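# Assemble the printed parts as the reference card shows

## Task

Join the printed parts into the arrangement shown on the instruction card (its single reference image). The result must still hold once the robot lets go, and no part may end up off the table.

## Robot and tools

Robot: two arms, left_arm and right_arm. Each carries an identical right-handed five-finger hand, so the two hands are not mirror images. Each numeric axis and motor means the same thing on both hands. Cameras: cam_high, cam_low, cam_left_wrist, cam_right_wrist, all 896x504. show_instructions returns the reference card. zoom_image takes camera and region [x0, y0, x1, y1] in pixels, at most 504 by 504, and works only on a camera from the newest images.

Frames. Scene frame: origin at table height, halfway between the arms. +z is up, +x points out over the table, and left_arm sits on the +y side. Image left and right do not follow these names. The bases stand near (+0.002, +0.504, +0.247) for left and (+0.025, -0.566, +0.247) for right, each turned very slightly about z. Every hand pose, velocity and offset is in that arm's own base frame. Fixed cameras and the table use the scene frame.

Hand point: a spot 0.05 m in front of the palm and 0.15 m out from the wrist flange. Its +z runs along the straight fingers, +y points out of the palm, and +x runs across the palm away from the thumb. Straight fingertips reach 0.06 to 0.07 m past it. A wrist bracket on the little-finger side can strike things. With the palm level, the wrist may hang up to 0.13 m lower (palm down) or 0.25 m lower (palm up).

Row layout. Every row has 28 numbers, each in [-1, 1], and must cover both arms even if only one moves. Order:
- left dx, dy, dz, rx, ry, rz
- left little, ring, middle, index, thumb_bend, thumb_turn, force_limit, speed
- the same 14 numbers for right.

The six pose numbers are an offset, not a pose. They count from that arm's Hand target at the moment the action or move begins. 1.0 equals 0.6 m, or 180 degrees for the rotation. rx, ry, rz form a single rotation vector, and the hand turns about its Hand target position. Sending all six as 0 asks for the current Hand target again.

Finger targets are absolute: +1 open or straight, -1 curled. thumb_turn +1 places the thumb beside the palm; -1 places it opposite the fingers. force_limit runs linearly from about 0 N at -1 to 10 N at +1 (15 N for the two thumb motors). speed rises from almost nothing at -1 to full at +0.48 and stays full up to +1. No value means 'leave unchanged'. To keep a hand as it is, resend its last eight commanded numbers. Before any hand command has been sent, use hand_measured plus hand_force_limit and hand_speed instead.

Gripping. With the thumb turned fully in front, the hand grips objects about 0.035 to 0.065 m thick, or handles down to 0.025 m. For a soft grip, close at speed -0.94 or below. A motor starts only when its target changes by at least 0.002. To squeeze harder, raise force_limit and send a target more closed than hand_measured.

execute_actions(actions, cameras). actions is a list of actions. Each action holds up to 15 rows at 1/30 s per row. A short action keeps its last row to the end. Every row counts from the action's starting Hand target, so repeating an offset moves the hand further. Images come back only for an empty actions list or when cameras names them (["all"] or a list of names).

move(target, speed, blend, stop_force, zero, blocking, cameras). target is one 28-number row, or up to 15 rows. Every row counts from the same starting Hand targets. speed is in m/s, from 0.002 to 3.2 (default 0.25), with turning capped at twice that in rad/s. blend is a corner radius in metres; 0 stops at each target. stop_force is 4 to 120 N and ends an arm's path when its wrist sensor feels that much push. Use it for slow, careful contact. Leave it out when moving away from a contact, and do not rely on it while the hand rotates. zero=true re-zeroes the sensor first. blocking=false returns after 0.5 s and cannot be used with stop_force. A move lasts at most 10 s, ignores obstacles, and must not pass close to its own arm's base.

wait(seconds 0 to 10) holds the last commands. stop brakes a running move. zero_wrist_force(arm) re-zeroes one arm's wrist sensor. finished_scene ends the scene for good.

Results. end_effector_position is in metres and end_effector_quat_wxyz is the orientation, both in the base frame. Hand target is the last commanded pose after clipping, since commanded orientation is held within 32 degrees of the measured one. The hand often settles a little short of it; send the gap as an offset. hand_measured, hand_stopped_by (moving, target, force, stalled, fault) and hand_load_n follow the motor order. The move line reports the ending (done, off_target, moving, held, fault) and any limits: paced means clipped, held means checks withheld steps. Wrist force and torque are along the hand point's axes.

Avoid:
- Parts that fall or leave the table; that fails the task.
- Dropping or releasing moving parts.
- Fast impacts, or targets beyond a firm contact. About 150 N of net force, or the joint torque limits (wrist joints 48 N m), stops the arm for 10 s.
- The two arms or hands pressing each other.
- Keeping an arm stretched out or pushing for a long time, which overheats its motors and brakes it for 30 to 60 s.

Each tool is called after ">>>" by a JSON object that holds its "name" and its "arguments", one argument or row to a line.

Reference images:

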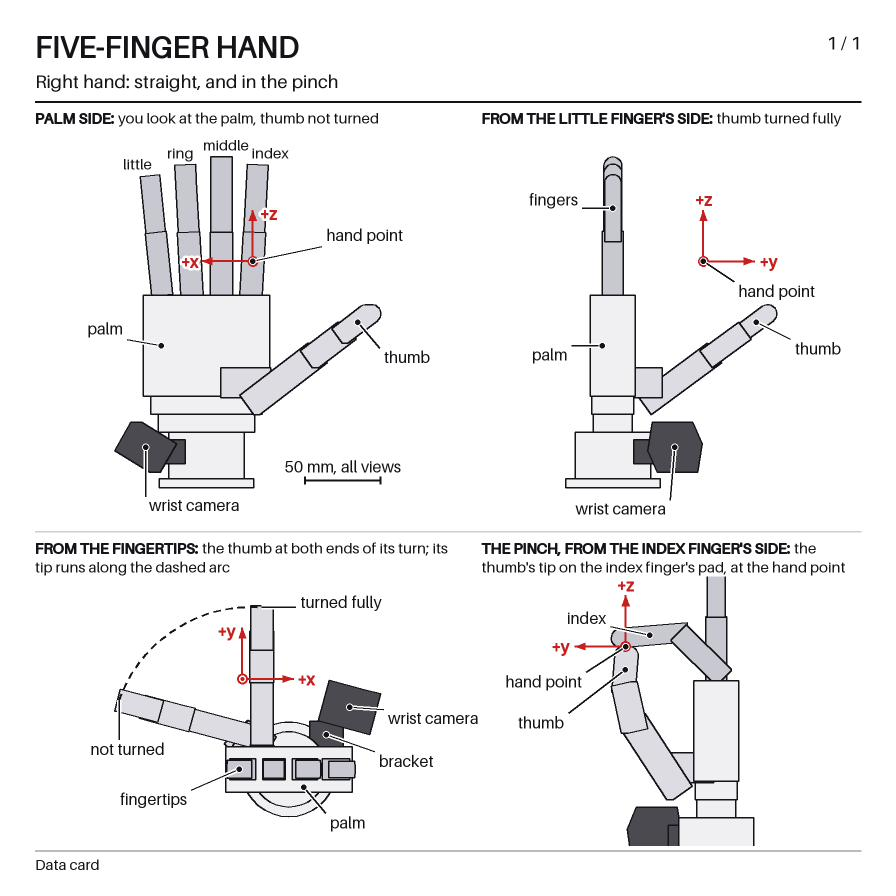

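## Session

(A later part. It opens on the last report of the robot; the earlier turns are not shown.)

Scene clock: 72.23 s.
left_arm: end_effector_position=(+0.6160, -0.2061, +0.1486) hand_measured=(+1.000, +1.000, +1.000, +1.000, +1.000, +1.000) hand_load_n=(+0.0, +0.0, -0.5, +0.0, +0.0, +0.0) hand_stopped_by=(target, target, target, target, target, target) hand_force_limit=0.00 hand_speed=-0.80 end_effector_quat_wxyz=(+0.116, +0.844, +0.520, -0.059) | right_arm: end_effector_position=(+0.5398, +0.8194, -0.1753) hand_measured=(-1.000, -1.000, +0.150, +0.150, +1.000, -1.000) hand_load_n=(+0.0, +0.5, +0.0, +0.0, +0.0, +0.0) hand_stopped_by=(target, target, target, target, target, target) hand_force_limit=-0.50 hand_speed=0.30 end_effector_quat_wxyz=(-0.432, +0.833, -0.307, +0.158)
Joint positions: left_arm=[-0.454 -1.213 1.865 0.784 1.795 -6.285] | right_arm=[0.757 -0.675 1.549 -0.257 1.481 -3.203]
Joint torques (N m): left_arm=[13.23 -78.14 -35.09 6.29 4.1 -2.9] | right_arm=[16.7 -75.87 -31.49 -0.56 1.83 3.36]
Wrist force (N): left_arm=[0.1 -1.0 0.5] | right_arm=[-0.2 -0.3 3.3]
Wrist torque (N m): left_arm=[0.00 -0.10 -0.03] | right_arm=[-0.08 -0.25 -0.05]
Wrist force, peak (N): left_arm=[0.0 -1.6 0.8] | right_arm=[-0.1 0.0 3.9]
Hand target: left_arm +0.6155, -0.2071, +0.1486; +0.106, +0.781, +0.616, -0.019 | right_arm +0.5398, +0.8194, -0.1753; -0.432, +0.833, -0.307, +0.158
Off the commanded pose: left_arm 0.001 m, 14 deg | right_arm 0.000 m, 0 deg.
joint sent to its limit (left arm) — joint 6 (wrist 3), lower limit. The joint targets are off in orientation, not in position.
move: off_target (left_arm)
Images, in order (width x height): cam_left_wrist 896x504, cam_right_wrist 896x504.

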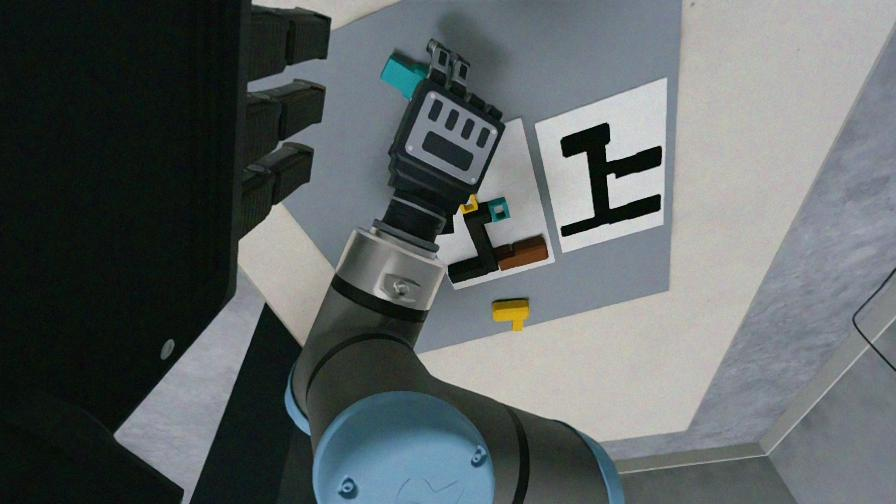

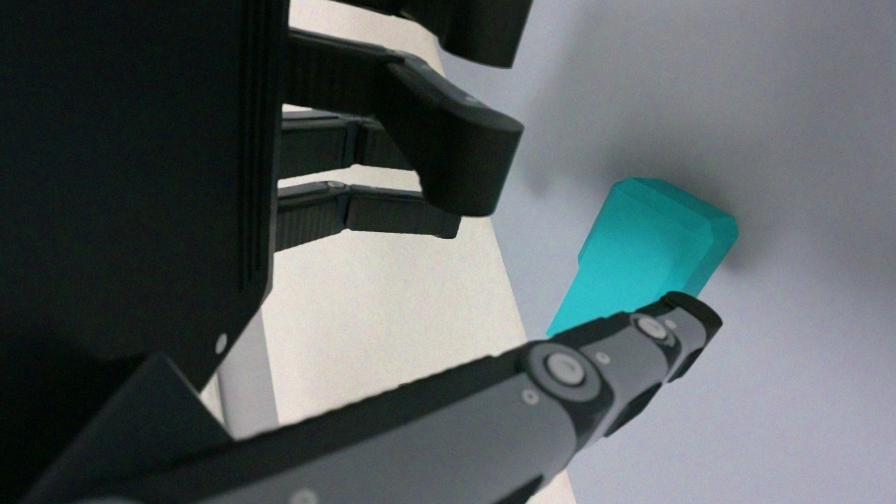

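>>> {"name": "move", "arguments": {
  "target": [0,0,0,0,0,0,1,1,1,1,1,1,0,-0.8,0,0,-0.0245,0,0,0,-1,-1,0.15,0.15,1,-1,-0.5,0.3],
  "speed": 0.06,
  "stop_force": 4,
  "cameras": ["cam_low","cam_right_wrist","cam_high"]
}}

>>> {"name": "zoom_image", "arguments": {
  "camera": "cam_low",
  "region": [490, 220, 610, 330]
}}

>>> {"name": "zoom_image", "arguments": {
  "camera": "cam_high",
  "region": [500, 180, 580, 250]
}}

Scene clock: 75.03 s.
left_arm: end_effector_position=(+0.6160, -0.2061, +0.1486) hand_measured=(+1.000, +1.000, +1.000, +1.000, +1.000, +1.000) hand_load_n=(+0.0, +0.0, +0.0, +0.0, +0.0, +0.0) hand_stopped_by=(target, target, target, target, target, target) hand_force_limit=0.00 hand_speed=-0.80 end_effector_quat_wxyz=(+0.116, +0.844, +0.520, -0.059) | right_arm: end_effector_position=(+0.5398, +0.8194, -0.1900) hand_measured=(-1.000, -1.000, +0.150, +0.150, +1.000, -1.000) hand_load_n=(+0.0, +0.5, +0.0, -0.5, +0.0, +0.0) hand_stopped_by=(target, target, target, target, target, target) hand_force_limit=-0.50 hand_speed=0.30 end_effector_quat_wxyz=(-0.432, +0.833, -0.307, +0.158)
Joint positions: left_arm=[-0.454 -1.213 1.865 0.784 1.795 -6.285] | right_arm=[0.757 -0.657 1.547 -0.273 1.481 -3.203]
Joint torques (N m): left_arm=[12.54 -75.85 -35.27 6.36 4.04 -2.75] | right_arm=[18.71 -76.75 -30 -1.07 1.96 3.25]
Wrist force (N): left_arm=[0.5 -1.0 0.7] | right_arm=[-0.2 -0.6 3.1]
Wrist torque (N m): left_arm=[0.00 -0.18 -0.01] | right_arm=[-0.11 -0.24 -0.06]
Wrist force, peak (N): left_arm=[0.3 -1.5 1.1] | right_arm=[-0.5 -0.5 3.7]
Hand target: left_arm +0.6155, -0.2071, +0.1486; +0.106, +0.781, +0.616, -0.019 | right_arm +0.5398, +0.8194, -0.1900; -0.432, +0.833, -0.307, +0.158
Off the commanded pose: left_arm 0.001 m, 14 deg | right_arm 0.000 m, 0 deg.
joint sent to its limit (left arm) — joint 6 (wrist 3), lower limit. The joint targets are off in orientation, not in position.
move: off_target (left_arm)
Images, in order (width x height): cam_high 896x504, cam_low 896x504, cam_right_wrist 896x504.

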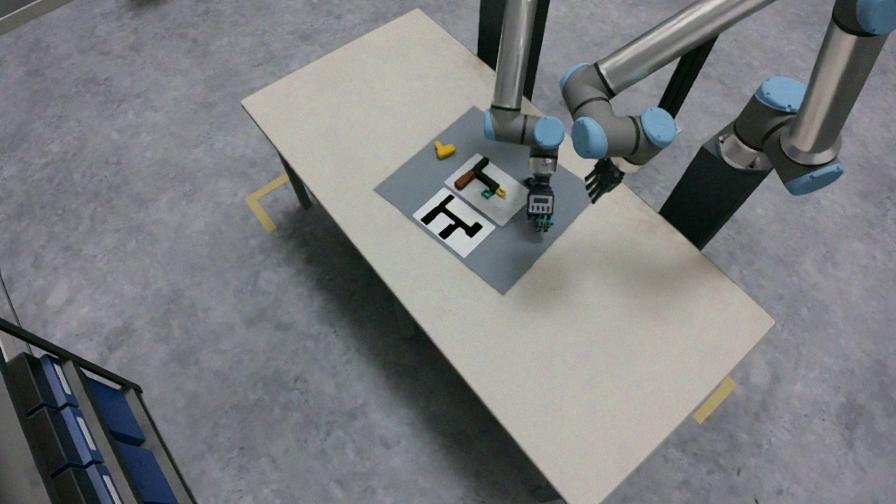

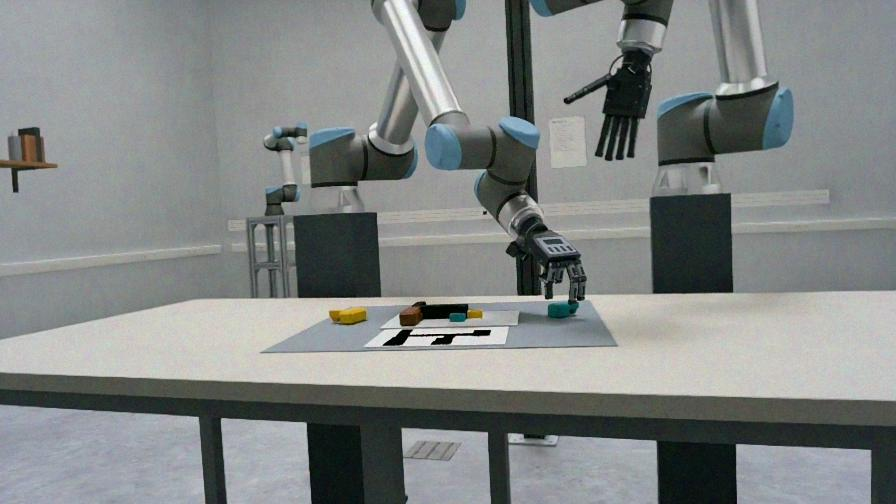

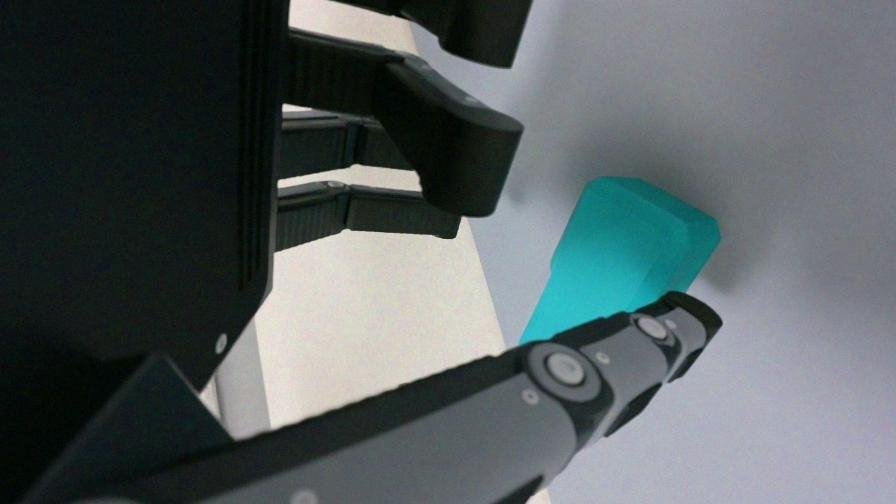

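Scaled by 4.200.

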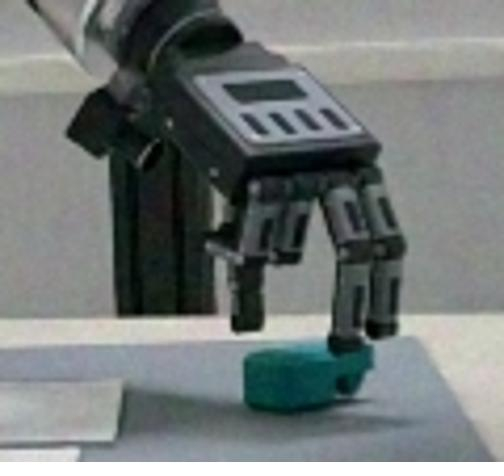

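Scaled by 6.300.

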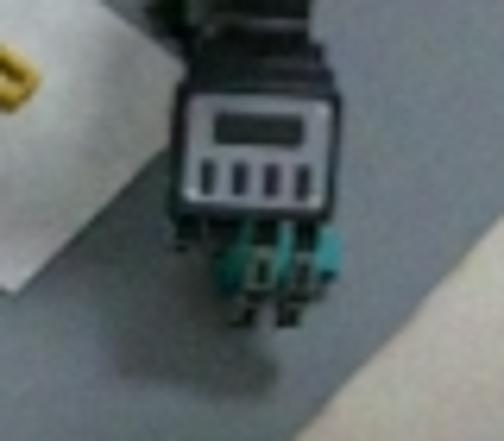

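>>> {"name": "move", "arguments": {
  "target": [
    [0,0,0,0,0,0,1,1,1,1,1,1,0,-0.8,0.0128,-0.0107,0.01,0,0,0,-1,-1,0.15,0.15,1,-1,-0.5,0.3],
    [0,0,0,0,0,0,1,1,1,1,1,1,0,-0.8,0.0128,-0.0107,0,0,0,0,-1,-1,0.15,0.15,1,-1,-0.5,0.3]
  ],
  "speed": 0.08
}}

>>> {"name": "move", "arguments": {
  "target": [0,0,0,0,0,0,1,1,1,1,1,1,0,-0.8,0,0,-0.044,0,0,0,-1,-1,0.15,0.15,1,-1,-0.5,0.3],
  "speed": 0.03,
  "stop_force": 4,
  "cameras": ["cam_low","cam_right_wrist","cam_high"]
}}

>>> {"name": "zoom_image", "arguments": {
  "camera": "cam_low",
  "region": [490, 220, 610, 330]
}}

>>> {"name": "zoom_image", "arguments": {
  "camera": "cam_high",
  "region": [500, 180, 580, 250]
}}

Scene clock: 76.53 s.
left_arm: end_effector_position=(+0.6160, -0.2061, +0.1486) hand_measured=(+1.000, +1.000, +1.000, +1.000, +1.000, +1.000) hand_load_n=(+0.0, +0.0, +0.0, +0.0, +0.0, +0.0) hand_stopped_by=(target, target, target, target, target, target) hand_force_limit=0.00 hand_speed=-0.80 end_effector_quat_wxyz=(+0.116, +0.844, +0.520, -0.059) | right_arm: end_effector_position=(+0.5475, +0.8130, -0.1897) hand_measured=(-1.000, -1.000, +0.150, +0.150, +1.000, -1.000) hand_load_n=(+0.5, +0.0, +0.0, +0.0, +0.0, +0.0) hand_stopped_by=(target, target, target, target, target, target) hand_force_limit=-0.50 hand_speed=0.30 end_effector_quat_wxyz=(-0.432, +0.833, -0.307, +0.158)
Joint positions: left_arm=[-0.454 -1.213 1.865 0.784 1.795 -6.285] | right_arm=[0.744 -0.658 1.549 -0.273 1.47 -3.211]
Joint torques (N m): left_arm=[12.16 -72.99 -35.6 6.25 4.05 -2.81] | right_arm=[-26.9 -76.65 -30.48 -0.68 -2.35 -3.03]
Wrist force (N): left_arm=[0.3 -1.2 0.4] | right_arm=[-0.4 -0.2 3.3]
Wrist torque (N m): left_arm=[-0.02 -0.14 -0.03] | right_arm=[-0.06 -0.23 0.12]
Wrist force, peak (N): left_arm=[0.3 -1.6 1.0] | right_arm=[-0.2 0.1 3.6]
Hand target: left_arm +0.6155, -0.2071, +0.1486; +0.106, +0.781, +0.616, -0.019 | right_arm +0.5475, +0.8130, -0.1900; -0.432, +0.833, -0.307, +0.158
Off the commanded pose: left_arm 0.001 m, 14 deg | right_arm 0.000 m, 0 deg.
joint sent to its limit (left arm) — joint 6 (wrist 3), lower limit. The joint targets are off in orientation, not in position.
move: off_target (left_arm)

Scene clock: 78.53 s.
left_arm: end_effector_position=(+0.6160, -0.2061, +0.1486) hand_measured=(+1.000, +1.000, +1.000, +1.000, +1.000, +1.000) hand_load_n=(+0.0, +0.0, +0.0, +0.0, +0.0, +0.0) hand_stopped_by=(target, target, target, target, target, target) hand_force_limit=0.00 hand_speed=-0.80 end_effector_quat_wxyz=(+0.116, +0.844, +0.520, -0.059) | right_arm: end_effector_position=(+0.5475, +0.8129, -0.2164) hand_measured=(-1.000, -1.000, +0.150, +0.150, +1.000, -1.000) hand_load_n=(+0.5, +0.0, +0.0, +0.0, +0.0, +0.5) hand_stopped_by=(target, target, target, target, target, target) hand_force_limit=-0.50 hand_speed=0.30 end_effector_quat_wxyz=(-0.432, +0.833, -0.307, +0.158)
Joint positions: left_arm=[-0.454 -1.213 1.865 0.784 1.795 -6.285] | right_arm=[0.744 -0.624 1.542 -0.301 1.47 -3.211]
Joint torques (N m): left_arm=[13.28 -71.86 -35.05 6.35 4.21 -2.87] | right_arm=[-18.07 -74.5 -30.22 -1.41 -1.48 -3.07]
Wrist force (N): left_arm=[0.2 -1.1 0.8] | right_arm=[-0.2 -0.5 3.0]
Wrist torque (N m): left_arm=[-0.03 -0.13 -0.03] | right_arm=[-0.08 -0.25 0.11]
Wrist force, peak (N): left_arm=[0.5 -1.4 1.0] | right_arm=[-0.6 -0.4 3.5]
Hand target: left_arm +0.6155, -0.2071, +0.1486; +0.106, +0.781, +0.616, -0.019 | right_arm +0.5475, +0.8130, -0.2164; -0.432, +0.833, -0.307, +0.158
Off the commanded pose: left_arm 0.001 m, 14 deg | right_arm 0.000 m, 0 deg.
joint sent to its limit (left arm) — joint 6 (wrist 3), lower limit. The joint targets are off in orientation, not in position.
move: off_target (left_arm)
Images, in order (width x height): cam_high 896x504, cam_low 896x504, cam_right_wrist 896x504.

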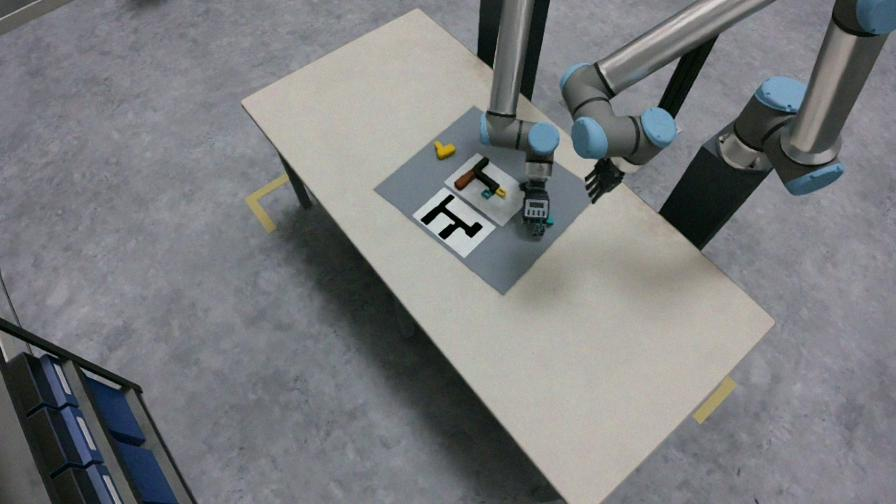

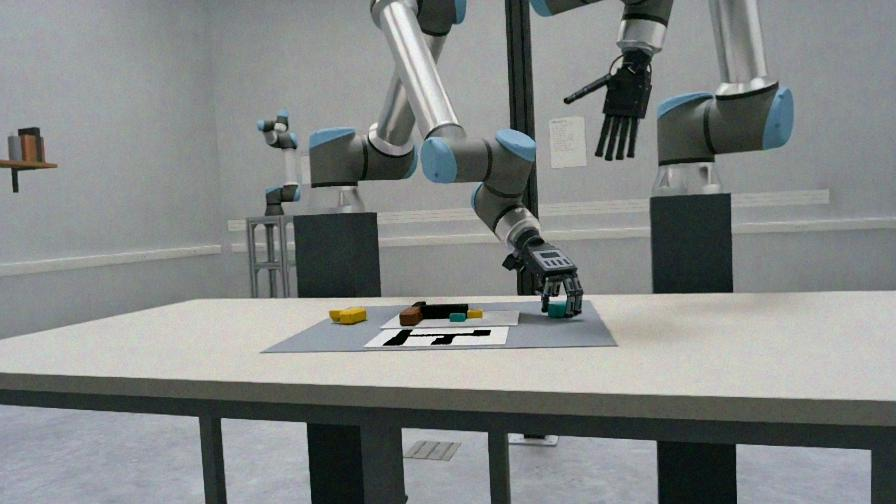

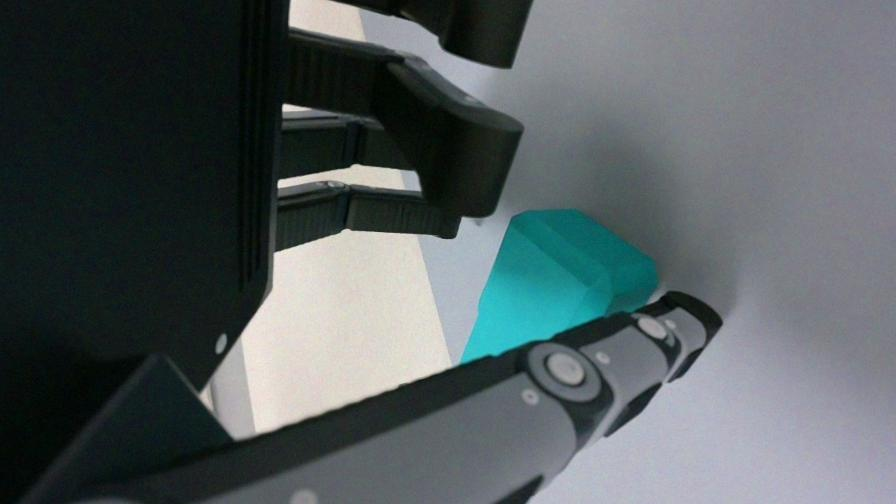

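Scaled by 4.200.

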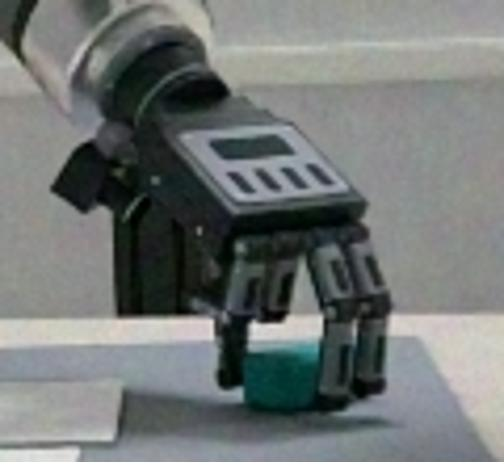

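Scaled by 6.300.

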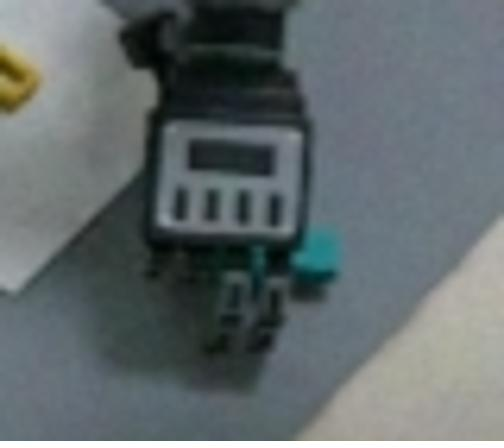

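>>> {"name": "move", "arguments": {
  "target": [0,0,0,0,0,0,1,1,1,1,1,1,0,-0.8,0,0,0,0,0,0,-1,-1,0.15,0.15,0.0,-1,-0.6,-0.7]
}}

>>> {"name": "move", "arguments": {
  "target": [0,0,0,0,0,0,1,1,1,1,1,1,0,-0.8,0,0,0,0,0,0,-1,-1,-0.5,-0.5,0.0,-1,-0.4,-0.8],
  "cameras": ["cam_low","cam_right_wrist"]
}}

>>> {"name": "zoom_image", "arguments": {
  "camera": "cam_low",
  "region": [490, 220, 610, 330]
}}

Scene clock: 80.57 s.
left_arm: end_effector_position=(+0.6160, -0.2061, +0.1486) hand_measured=(+1.000, +1.000, +1.000, +1.000, +1.000, +1.000) hand_load_n=(+0.0, +0.0, +0.0, +0.0, +0.0, +0.0) hand_stopped_by=(target, target, target, target, target, target) hand_force_limit=0.00 hand_speed=-0.80 end_effector_quat_wxyz=(+0.116, +0.844, +0.520, -0.059) | right_arm: end_effector_position=(+0.5475, +0.8129, -0.2164) hand_measured=(-1.000, -1.000, +0.150, +0.150, +0.304, -1.000) hand_load_n=(-0.5, +0.0, +0.0, +6.5, +4.5, +0.0) hand_stopped_by=(target, target, target, target, force, target) hand_force_limit=-0.60 hand_speed=-0.70 end_effector_quat_wxyz=(-0.432, +0.833, -0.307, +0.158)
Joint positions: left_arm=[-0.454 -1.213 1.865 0.784 1.795 -6.285] | right_arm=[0.744 -0.624 1.542 -0.301 1.47 -3.211]
Joint torques (N m): left_arm=[13 -71.34 -35.07 6.26 4.2 -2.69] | right_arm=[-11.61 -76.42 -29.84 -0.79 -0.97 -0.87]
Wrist force (N): left_arm=[0.5 -1.3 0.7] | right_arm=[-0.7 -0.1 2.8]
Wrist torque (N m): left_arm=[-0.06 -0.17 -0.02] | right_arm=[-0.02 -0.16 0.10]
Wrist force, peak (N): left_arm=[0.7 -1.5 0.9] | right_arm=[-0.4 -0.3 3.7]
Hand target: left_arm +0.6155, -0.2071, +0.1486; +0.106, +0.781, +0.616, -0.019 | right_arm +0.5475, +0.8130, -0.2164; -0.432, +0.833, -0.307, +0.158
Off the commanded pose: left_arm 0.001 m, 14 deg | right_arm 0.000 m, 0 deg.
joint sent to its limit (left arm) — joint 6 (wrist 3), lower limit. The joint targets are off in orientation, not in position.
move: off_target (left_arm)

Scene clock: 81.07 s.
left_arm: end_effector_position=(+0.6160, -0.2061, +0.1486) hand_measured=(+1.000, +1.000, +1.000, +1.000, +1.000, +1.000) hand_load_n=(+0.0, +0.0, +0.0, +0.0, +0.0, +0.0) hand_stopped_by=(target, target, target, target, target, target) hand_force_limit=0.00 hand_speed=-0.80 end_effector_quat_wxyz=(+0.116, +0.844, +0.520, -0.059) | right_arm: end_effector_position=(+0.5475, +0.8129, -0.2164) hand_measured=(-1.000, -1.000, +0.078, +0.150, +0.304, -1.000) hand_load_n=(+0.0, +0.0, +2.5, +5.0, +5.0, +1.0) hand_stopped_by=(target, target, force, force, force, target) hand_force_limit=-0.40 hand_speed=-0.80 end_effector_quat_wxyz=(-0.432, +0.833, -0.307, +0.158)
Joint positions: left_arm=[-0.454 -1.213 1.865 0.784 1.795 -6.285] | right_arm=[0.744 -0.624 1.542 -0.301 1.47 -3.211]
Joint torques (N m): left_arm=[12.44 -68.41 -35.34 6.3 4.32 -2.93] | right_arm=[-10.19 -75.78 -28.5 -1.14 -0.23 0.09]
Wrist force (N): left_arm=[0.4 -1.3 0.7] | right_arm=[-0.3 -0.3 2.7]
Wrist torque (N m): left_arm=[-0.06 -0.16 -0.02] | right_arm=[0.00 -0.21 0.12]
Wrist force, peak (N): left_arm=[0.4 -1.3 0.7] | right_arm=[-0.4 -0.2 3.4]
Hand target: left_arm +0.6155, -0.2071, +0.1486; +0.106, +0.781, +0.616, -0.019 | right_arm +0.5475, +0.8130, -0.2164; -0.432, +0.833, -0.307, +0.158
Off the commanded pose: left_arm 0.001 m, 14 deg | right_arm 0.000 m, 0 deg.
joint sent to its limit (left arm) — joint 6 (wrist 3), lower limit. The joint targets are off in orientation, not in position.
move: off_target (left_arm)
Images, in order (width x height): cam_low 896x504, cam_right_wrist 896x504.

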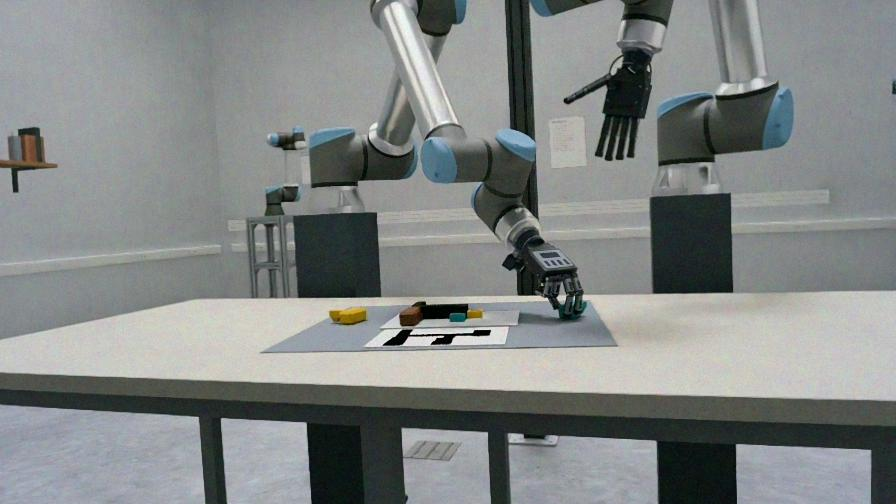

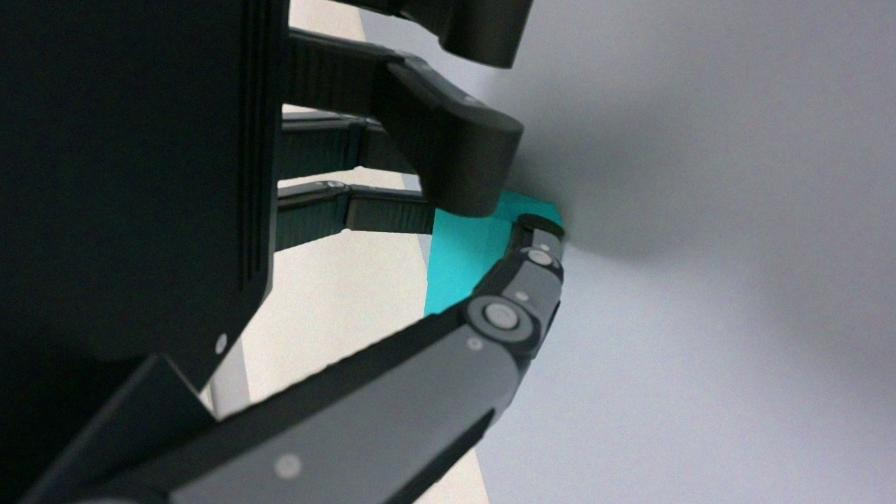

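Scaled by 4.200.

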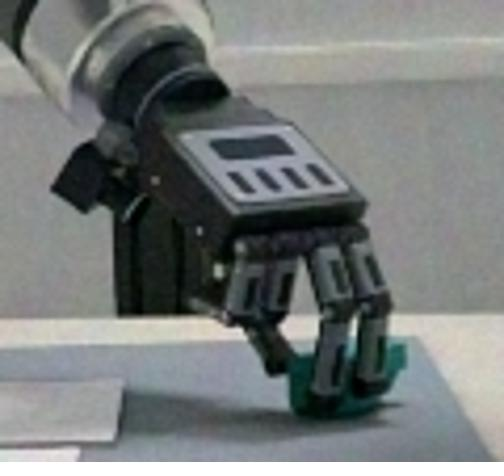

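>>> {"name": "move", "arguments": {
  "target": [0,0,0,0,0,0,1,1,1,1,1,1,0,-0.8,0,0,0,0,0,0,-1,-1,-0.5,-0.5,-0.1,-1,-0.2,-0.85]
}}

>>> {"name": "move", "arguments": {
  "target": [0,0,0,0,0,0,1,1,1,1,1,1,0,-0.8,0,0,0.1,0,0,0,-1,-1,-0.5,-0.5,-0.1,-1,-0.2,-0.85],
  "speed": 0.1,
  "cameras": ["cam_low","cam_right_wrist","cam_left_wrist"]
}}

>>> {"name": "zoom_image", "arguments": {
  "camera": "cam_low",
  "region": [490, 200, 610, 310]
}}

>>> {"name": "zoom_image", "arguments": {
  "camera": "cam_left_wrist",
  "region": [360, 30, 480, 150]
}}

Scene clock: 81.90 s.
left_arm: end_effector_position=(+0.6160, -0.2061, +0.1486) hand_measured=(+1.000, +1.000, +1.000, +1.000, +1.000, +1.000) hand_load_n=(+0.0, +0.0, +0.0, +0.0, +0.0, +0.0) hand_stopped_by=(target, target, target, target, target, target) hand_force_limit=0.00 hand_speed=-0.80 end_effector_quat_wxyz=(+0.116, +0.844, +0.520, -0.059) | right_arm: end_effector_position=(+0.5475, +0.8129, -0.2164) hand_measured=(-1.000, -1.000, +0.078, +0.150, +0.300, -1.000) hand_load_n=(+0.0, +0.0, +3.0, +5.5, +5.5, +1.0) hand_stopped_by=(target, target, force, force, force, target) hand_force_limit=-0.20 hand_speed=-0.85 end_effector_quat_wxyz=(-0.432, +0.833, -0.307, +0.158)
Joint positions: left_arm=[-0.454 -1.213 1.865 0.784 1.795 -6.285] | right_arm=[0.744 -0.624 1.542 -0.301 1.47 -3.211]
Joint torques (N m): left_arm=[13.1 -68.84 -34.85 6.09 3.94 -2.81] | right_arm=[-9.57 -78.12 -30.06 -1.08 -0.46 -0.18]
Wrist force (N): left_arm=[0.4 -1.2 0.8] | right_arm=[-0.2 -0.9 2.7]
Wrist torque (N m): left_arm=[-0.04 -0.16 -0.02] | right_arm=[-0.07 -0.21 0.10]
Wrist force, peak (N): left_arm=[0.0 -1.4 0.8] | right_arm=[-0.6 -0.9 3.1]
Hand target: left_arm +0.6155, -0.2071, +0.1486; +0.106, +0.781, +0.616, -0.019 | right_arm +0.5475, +0.8130, -0.2164; -0.432, +0.833, -0.307, +0.158
Off the commanded pose: left_arm 0.001 m, 14 deg | right_arm 0.000 m, 0 deg.
joint sent to its limit (left arm) — joint 6 (wrist 3), lower limit. The joint targets are off in orientation, not in position.
move: off_target (left_arm)

Scene clock: 83.03 s.
left_arm: end_effector_position=(+0.6160, -0.2061, +0.1486) hand_measured=(+1.000, +1.000, +1.000, +1.000, +1.000, +1.000) hand_load_n=(+0.0, +0.0, +0.0, +0.0, +0.0, +0.0) hand_stopped_by=(target, target, target, target, target, target) hand_force_limit=0.00 hand_speed=-0.80 end_effector_quat_wxyz=(+0.116, +0.844, +0.520, -0.059) | right_arm: end_effector_position=(+0.5475, +0.8129, -0.1568) hand_measured=(-1.000, -1.000, +0.078, +0.150, +0.300, -1.000) hand_load_n=(+0.0, +0.0, +3.0, +6.0, +6.0, +1.0) hand_stopped_by=(target, target, force, force, force, target) hand_force_limit=-0.20 hand_speed=-0.85 end_effector_quat_wxyz=(-0.432, +0.833, -0.307, +0.158)
Joint positions: left_arm=[-0.454 -1.213 1.865 0.784 1.795 -6.285] | right_arm=[0.744 -0.699 1.554 -0.237 1.47 -3.21]
Joint torques (N m): left_arm=[11.94 -69.72 -35.1 6.23 4.22 -2.79] | right_arm=[14.67 -105.18 -16.64 2.73 -1 1.64]
Wrist force (N): left_arm=[0.2 -0.8 0.7] | right_arm=[-0.2 -0.4 3.2]
Wrist torque (N m): left_arm=[0.02 -0.13 -0.02] | right_arm=[-0.10 -0.24 0.12]
Wrist force, peak (N): left_arm=[0.3 -1.6 1.0] | right_arm=[0.0 0.2 3.6]
Hand target: left_arm +0.6155, -0.2071, +0.1486; +0.106, +0.781, +0.616, -0.019 | right_arm +0.5475, +0.8130, -0.1564; -0.432, +0.833, -0.307, +0.158
Off the commanded pose: left_arm 0.001 m, 14 deg | right_arm 0.000 m, 0 deg.
joint sent to its limit (left arm) — joint 6 (wrist 3), lower limit. The joint targets are off in orientation, not in position.
move: off_target (left_arm)
Images, in order (width x height): cam_low 896x504, cam_left_wrist 896x504, cam_right_wrist 896x504.

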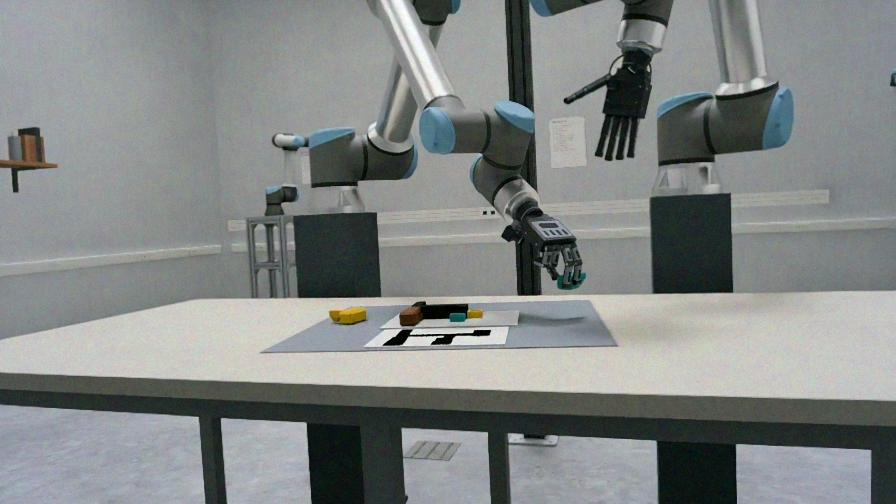

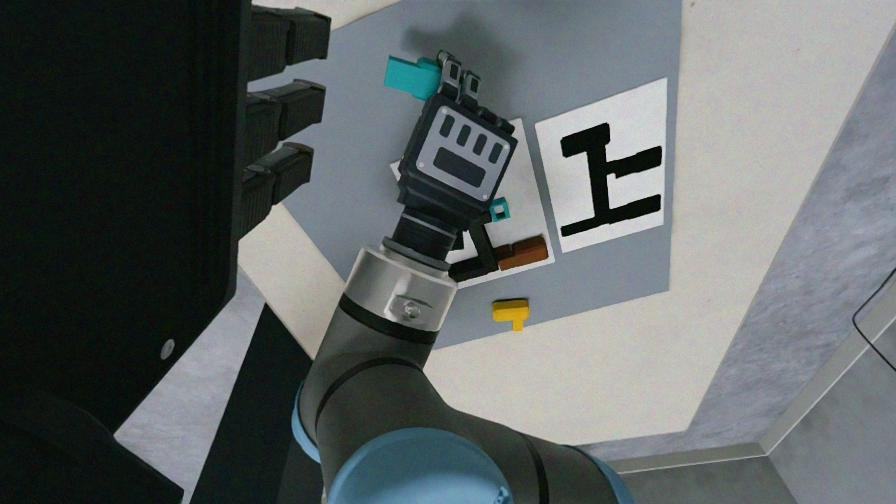

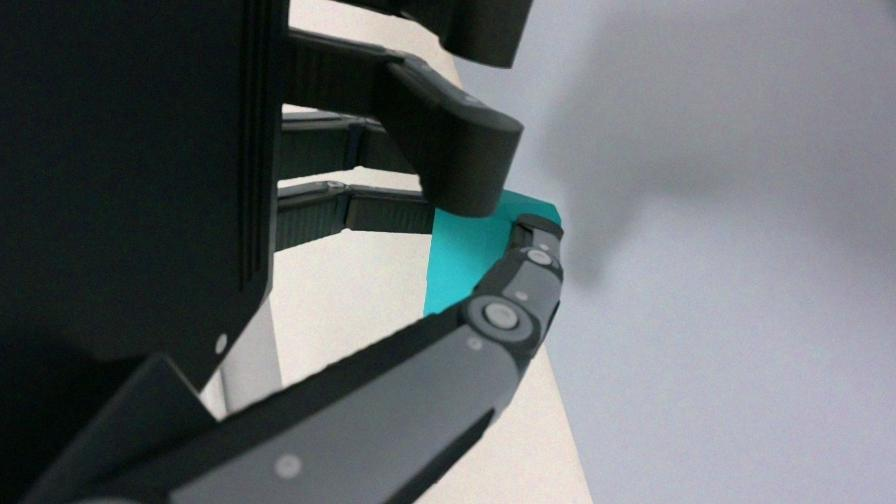

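Scaled by 4.200.

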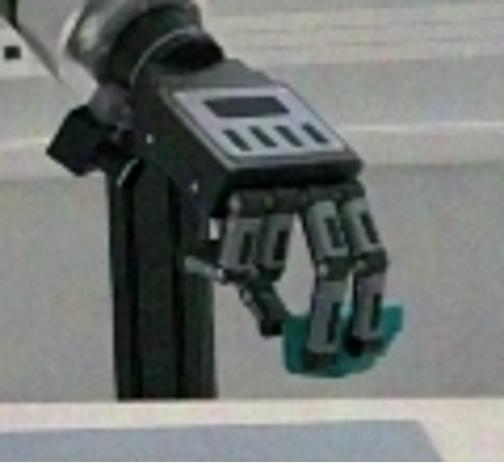

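Scaled by 4.200.

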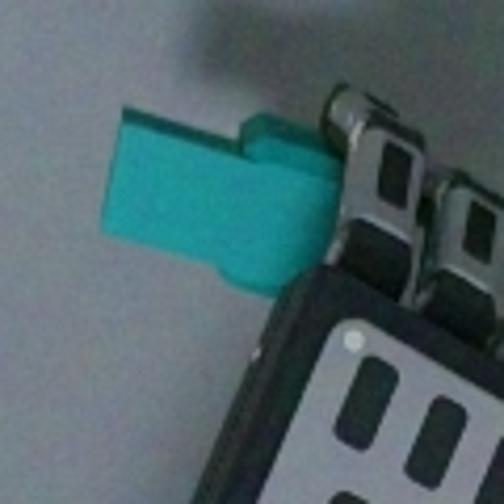

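>>> {"name": "move", "arguments": {
  "target": [0,0,0,0,0,0,1,1,1,1,1,1,0,-0.8,0.138,-0.362,0.06,0,0,0.214,-1,-1,-0.5,-0.5,-0.1,-1,-0.2,-0.85],
  "speed": 0.2
}}

>>> {"name": "move", "arguments": {
  "target": [0,-0.133,-0.2,0,0,0,1,1,1,1,1,1,0,-0.8,0,0,-0.02,0,0,0,-1,-1,-0.5,-0.5,-0.1,-1,-0.2,-0.85],
  "speed": 0.2,
  "cameras": ["all"]
}}

>>> {"name": "zoom_image", "arguments": {
  "camera": "cam_left_wrist",
  "region": [440, 130, 660, 330]
}}

>>> {"name": "zoom_image", "arguments": {
  "camera": "cam_low",
  "region": [400, 240, 510, 330]
}}

Scene clock: 86.43 s.
left_arm: end_effector_position=(+0.6160, -0.2061, +0.1486) hand_measured=(+1.000, +1.000, +1.000, +1.000, +1.000, +1.000) hand_load_n=(+0.0, +0.0, +0.0, +0.0, +0.0, +0.0) hand_stopped_by=(target, target, target, target, target, target) hand_force_limit=0.00 hand_speed=-0.80 end_effector_quat_wxyz=(+0.116, +0.844, +0.520, -0.059) | right_arm: end_effector_position=(+0.6303, +0.5958, -0.1204) hand_measured=(-1.000, -1.000, +0.078, +0.150, +0.300, -1.000) hand_load_n=(+0.0, +0.0, +3.0, +6.0, +5.5, +1.0) hand_stopped_by=(target, target, force, force, force, target) hand_force_limit=-0.20 hand_speed=-0.85 end_effector_quat_wxyz=(-0.460, +0.888, -0.015, +0.007)
Joint positions: left_arm=[-0.454 -1.213 1.865 0.784 1.795 -6.285] | right_arm=[0.333 -0.673 1.513 0.262 0.702 -4.124]
Joint torques (N m): left_arm=[12.84 -65.02 -34.44 6.33 4.33 -2.51] | right_arm=[-21.88 -73.65 -31.31 4.64 -3.48 -3.34]
Wrist force (N): left_arm=[0.4 -0.9 0.4] | right_arm=[-0.2 -0.2 3.3]
Wrist torque (N m): left_arm=[0.02 -0.15 -0.01] | right_arm=[-0.08 -0.26 0.12]
Wrist force, peak (N): left_arm=[0.7 -1.5 0.7] | right_arm=[-0.3 -0.3 4.0]
Hand target: left_arm +0.6155, -0.2071, +0.1486; +0.106, +0.781, +0.616, -0.019 | right_arm +0.6303, +0.5958, -0.1204; -0.460, +0.888, -0.015, +0.007
Off the commanded pose: left_arm 0.001 m, 14 deg | right_arm 0.000 m, 0 deg.
joint sent to its limit (left arm) — joint 6 (wrist 3), lower limit. The joint targets are off in orientation, not in position.
move: off_target (left_arm)

Scene clock: 87.83 s.
left_arm: end_effector_position=(+0.6160, -0.2858, +0.0289) hand_measured=(+1.000, +1.000, +1.000, +1.000, +1.000, +1.000) hand_load_n=(+0.0, +0.0, +0.0, +0.0, +0.0, +0.0) hand_stopped_by=(target, target, target, target, target, target) hand_force_limit=0.00 hand_speed=-0.80 end_effector_quat_wxyz=(+0.115, +0.868, +0.477, -0.076) | right_arm: end_effector_position=(+0.6303, +0.5957, -0.1324) hand_measured=(-1.000, -1.000, +0.078, +0.150, +0.300, -1.000) hand_load_n=(+0.0, +0.0, +3.0, +5.5, +5.5, +1.0) hand_stopped_by=(target, target, force, force, force, target) hand_force_limit=-0.20 hand_speed=-0.85 end_effector_quat_wxyz=(-0.460, +0.888, -0.015, +0.007)
Joint positions: left_arm=[-0.552 -1.032 1.859 0.616 1.816 -6.285] | right_arm=[0.333 -0.658 1.511 0.249 0.702 -4.125]
Joint torques (N m): left_arm=[-11.22 -56.26 -30.52 0.76 2.4 -2.76] | right_arm=[-23.89 -75.67 -30.29 1.14 -3.38 -2.97]
Wrist force (N): left_arm=[0.7 -0.9 1.0] | right_arm=[-0.1 -0.1 3.4]
Wrist torque (N m): left_arm=[0.04 -0.21 0.03] | right_arm=[-0.07 -0.28 0.13]
Wrist force, peak (N): left_arm=[0.5 -0.8 1.8] | right_arm=[-0.3 0.0 3.8]
Hand target: left_arm +0.6155, -0.2869, +0.0286; +0.106, +0.781, +0.616, -0.019 | right_arm +0.6303, +0.5958, -0.1324; -0.460, +0.888, -0.015, +0.007
Off the commanded pose: left_arm 0.001 m, 20 deg | right_arm 0.000 m, 0 deg.
joint sent to its limit (left arm) — joint 6 (wrist 3), lower limit. The joint targets are off in orientation, not in position.
move: off_target (left_arm)

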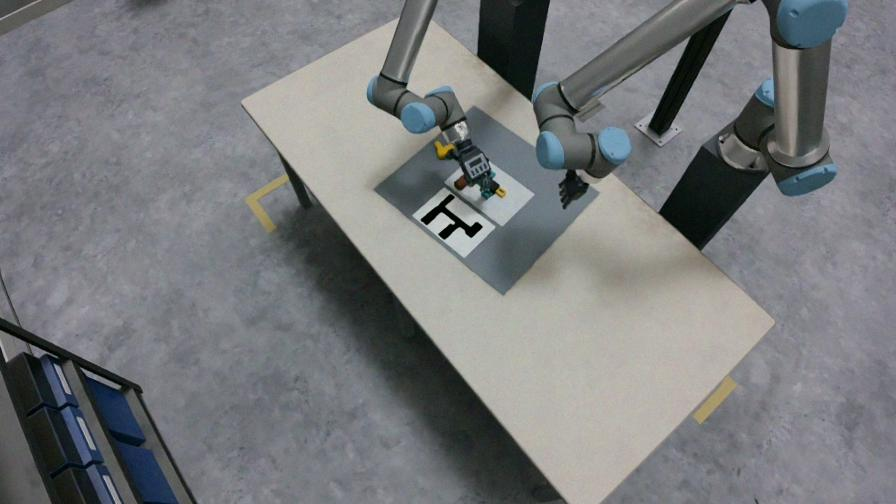

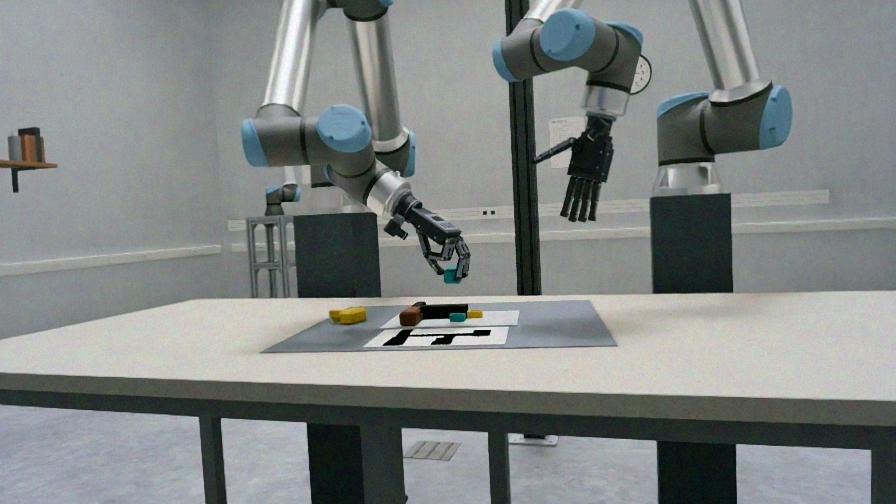

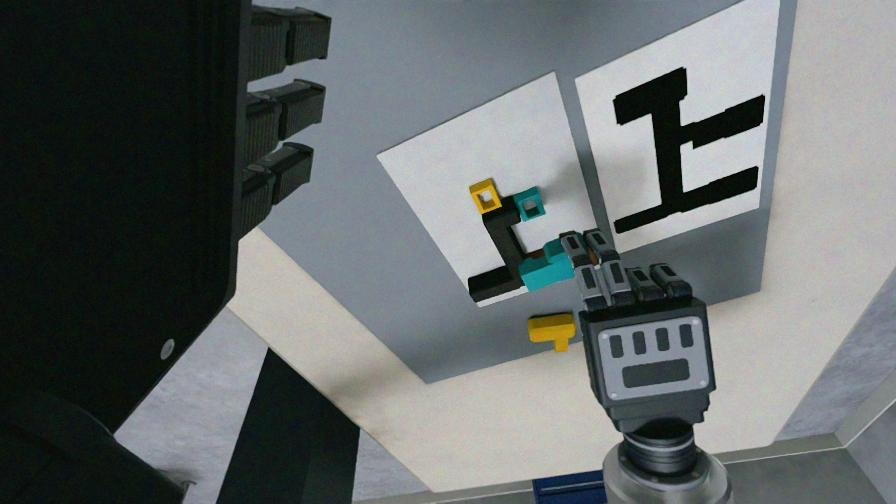

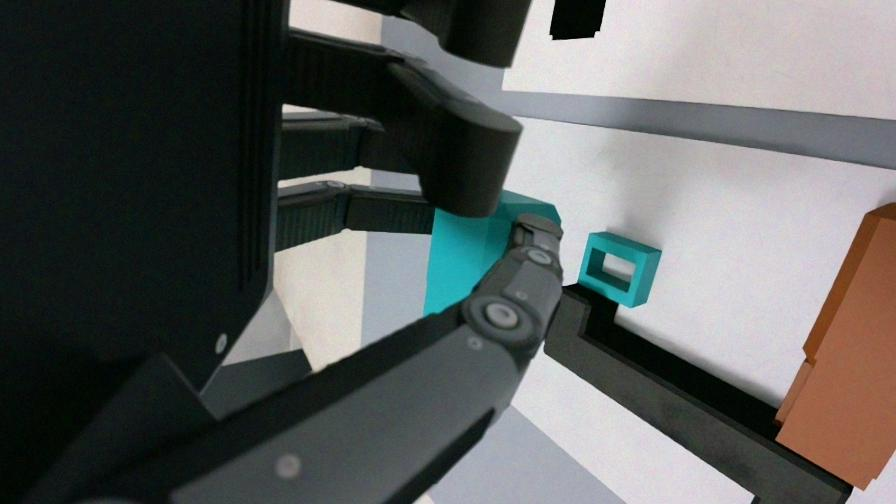

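Scaled by 2.291.

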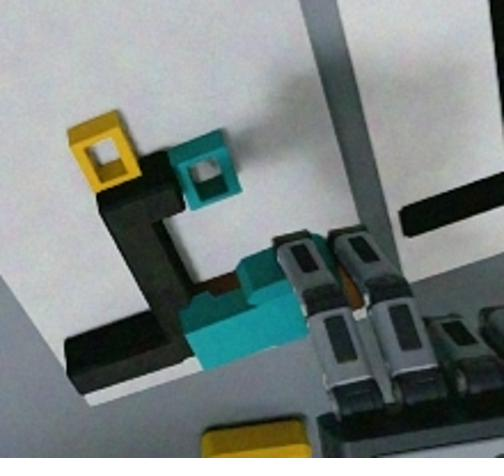

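Scaled by 4.582.

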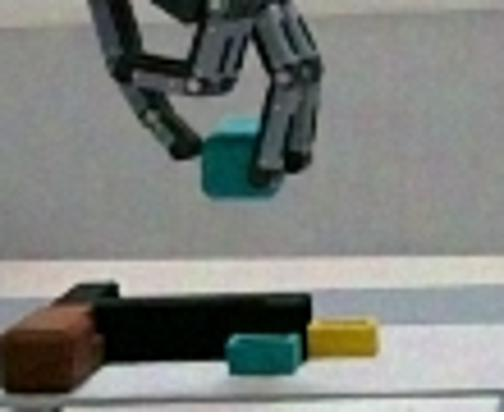

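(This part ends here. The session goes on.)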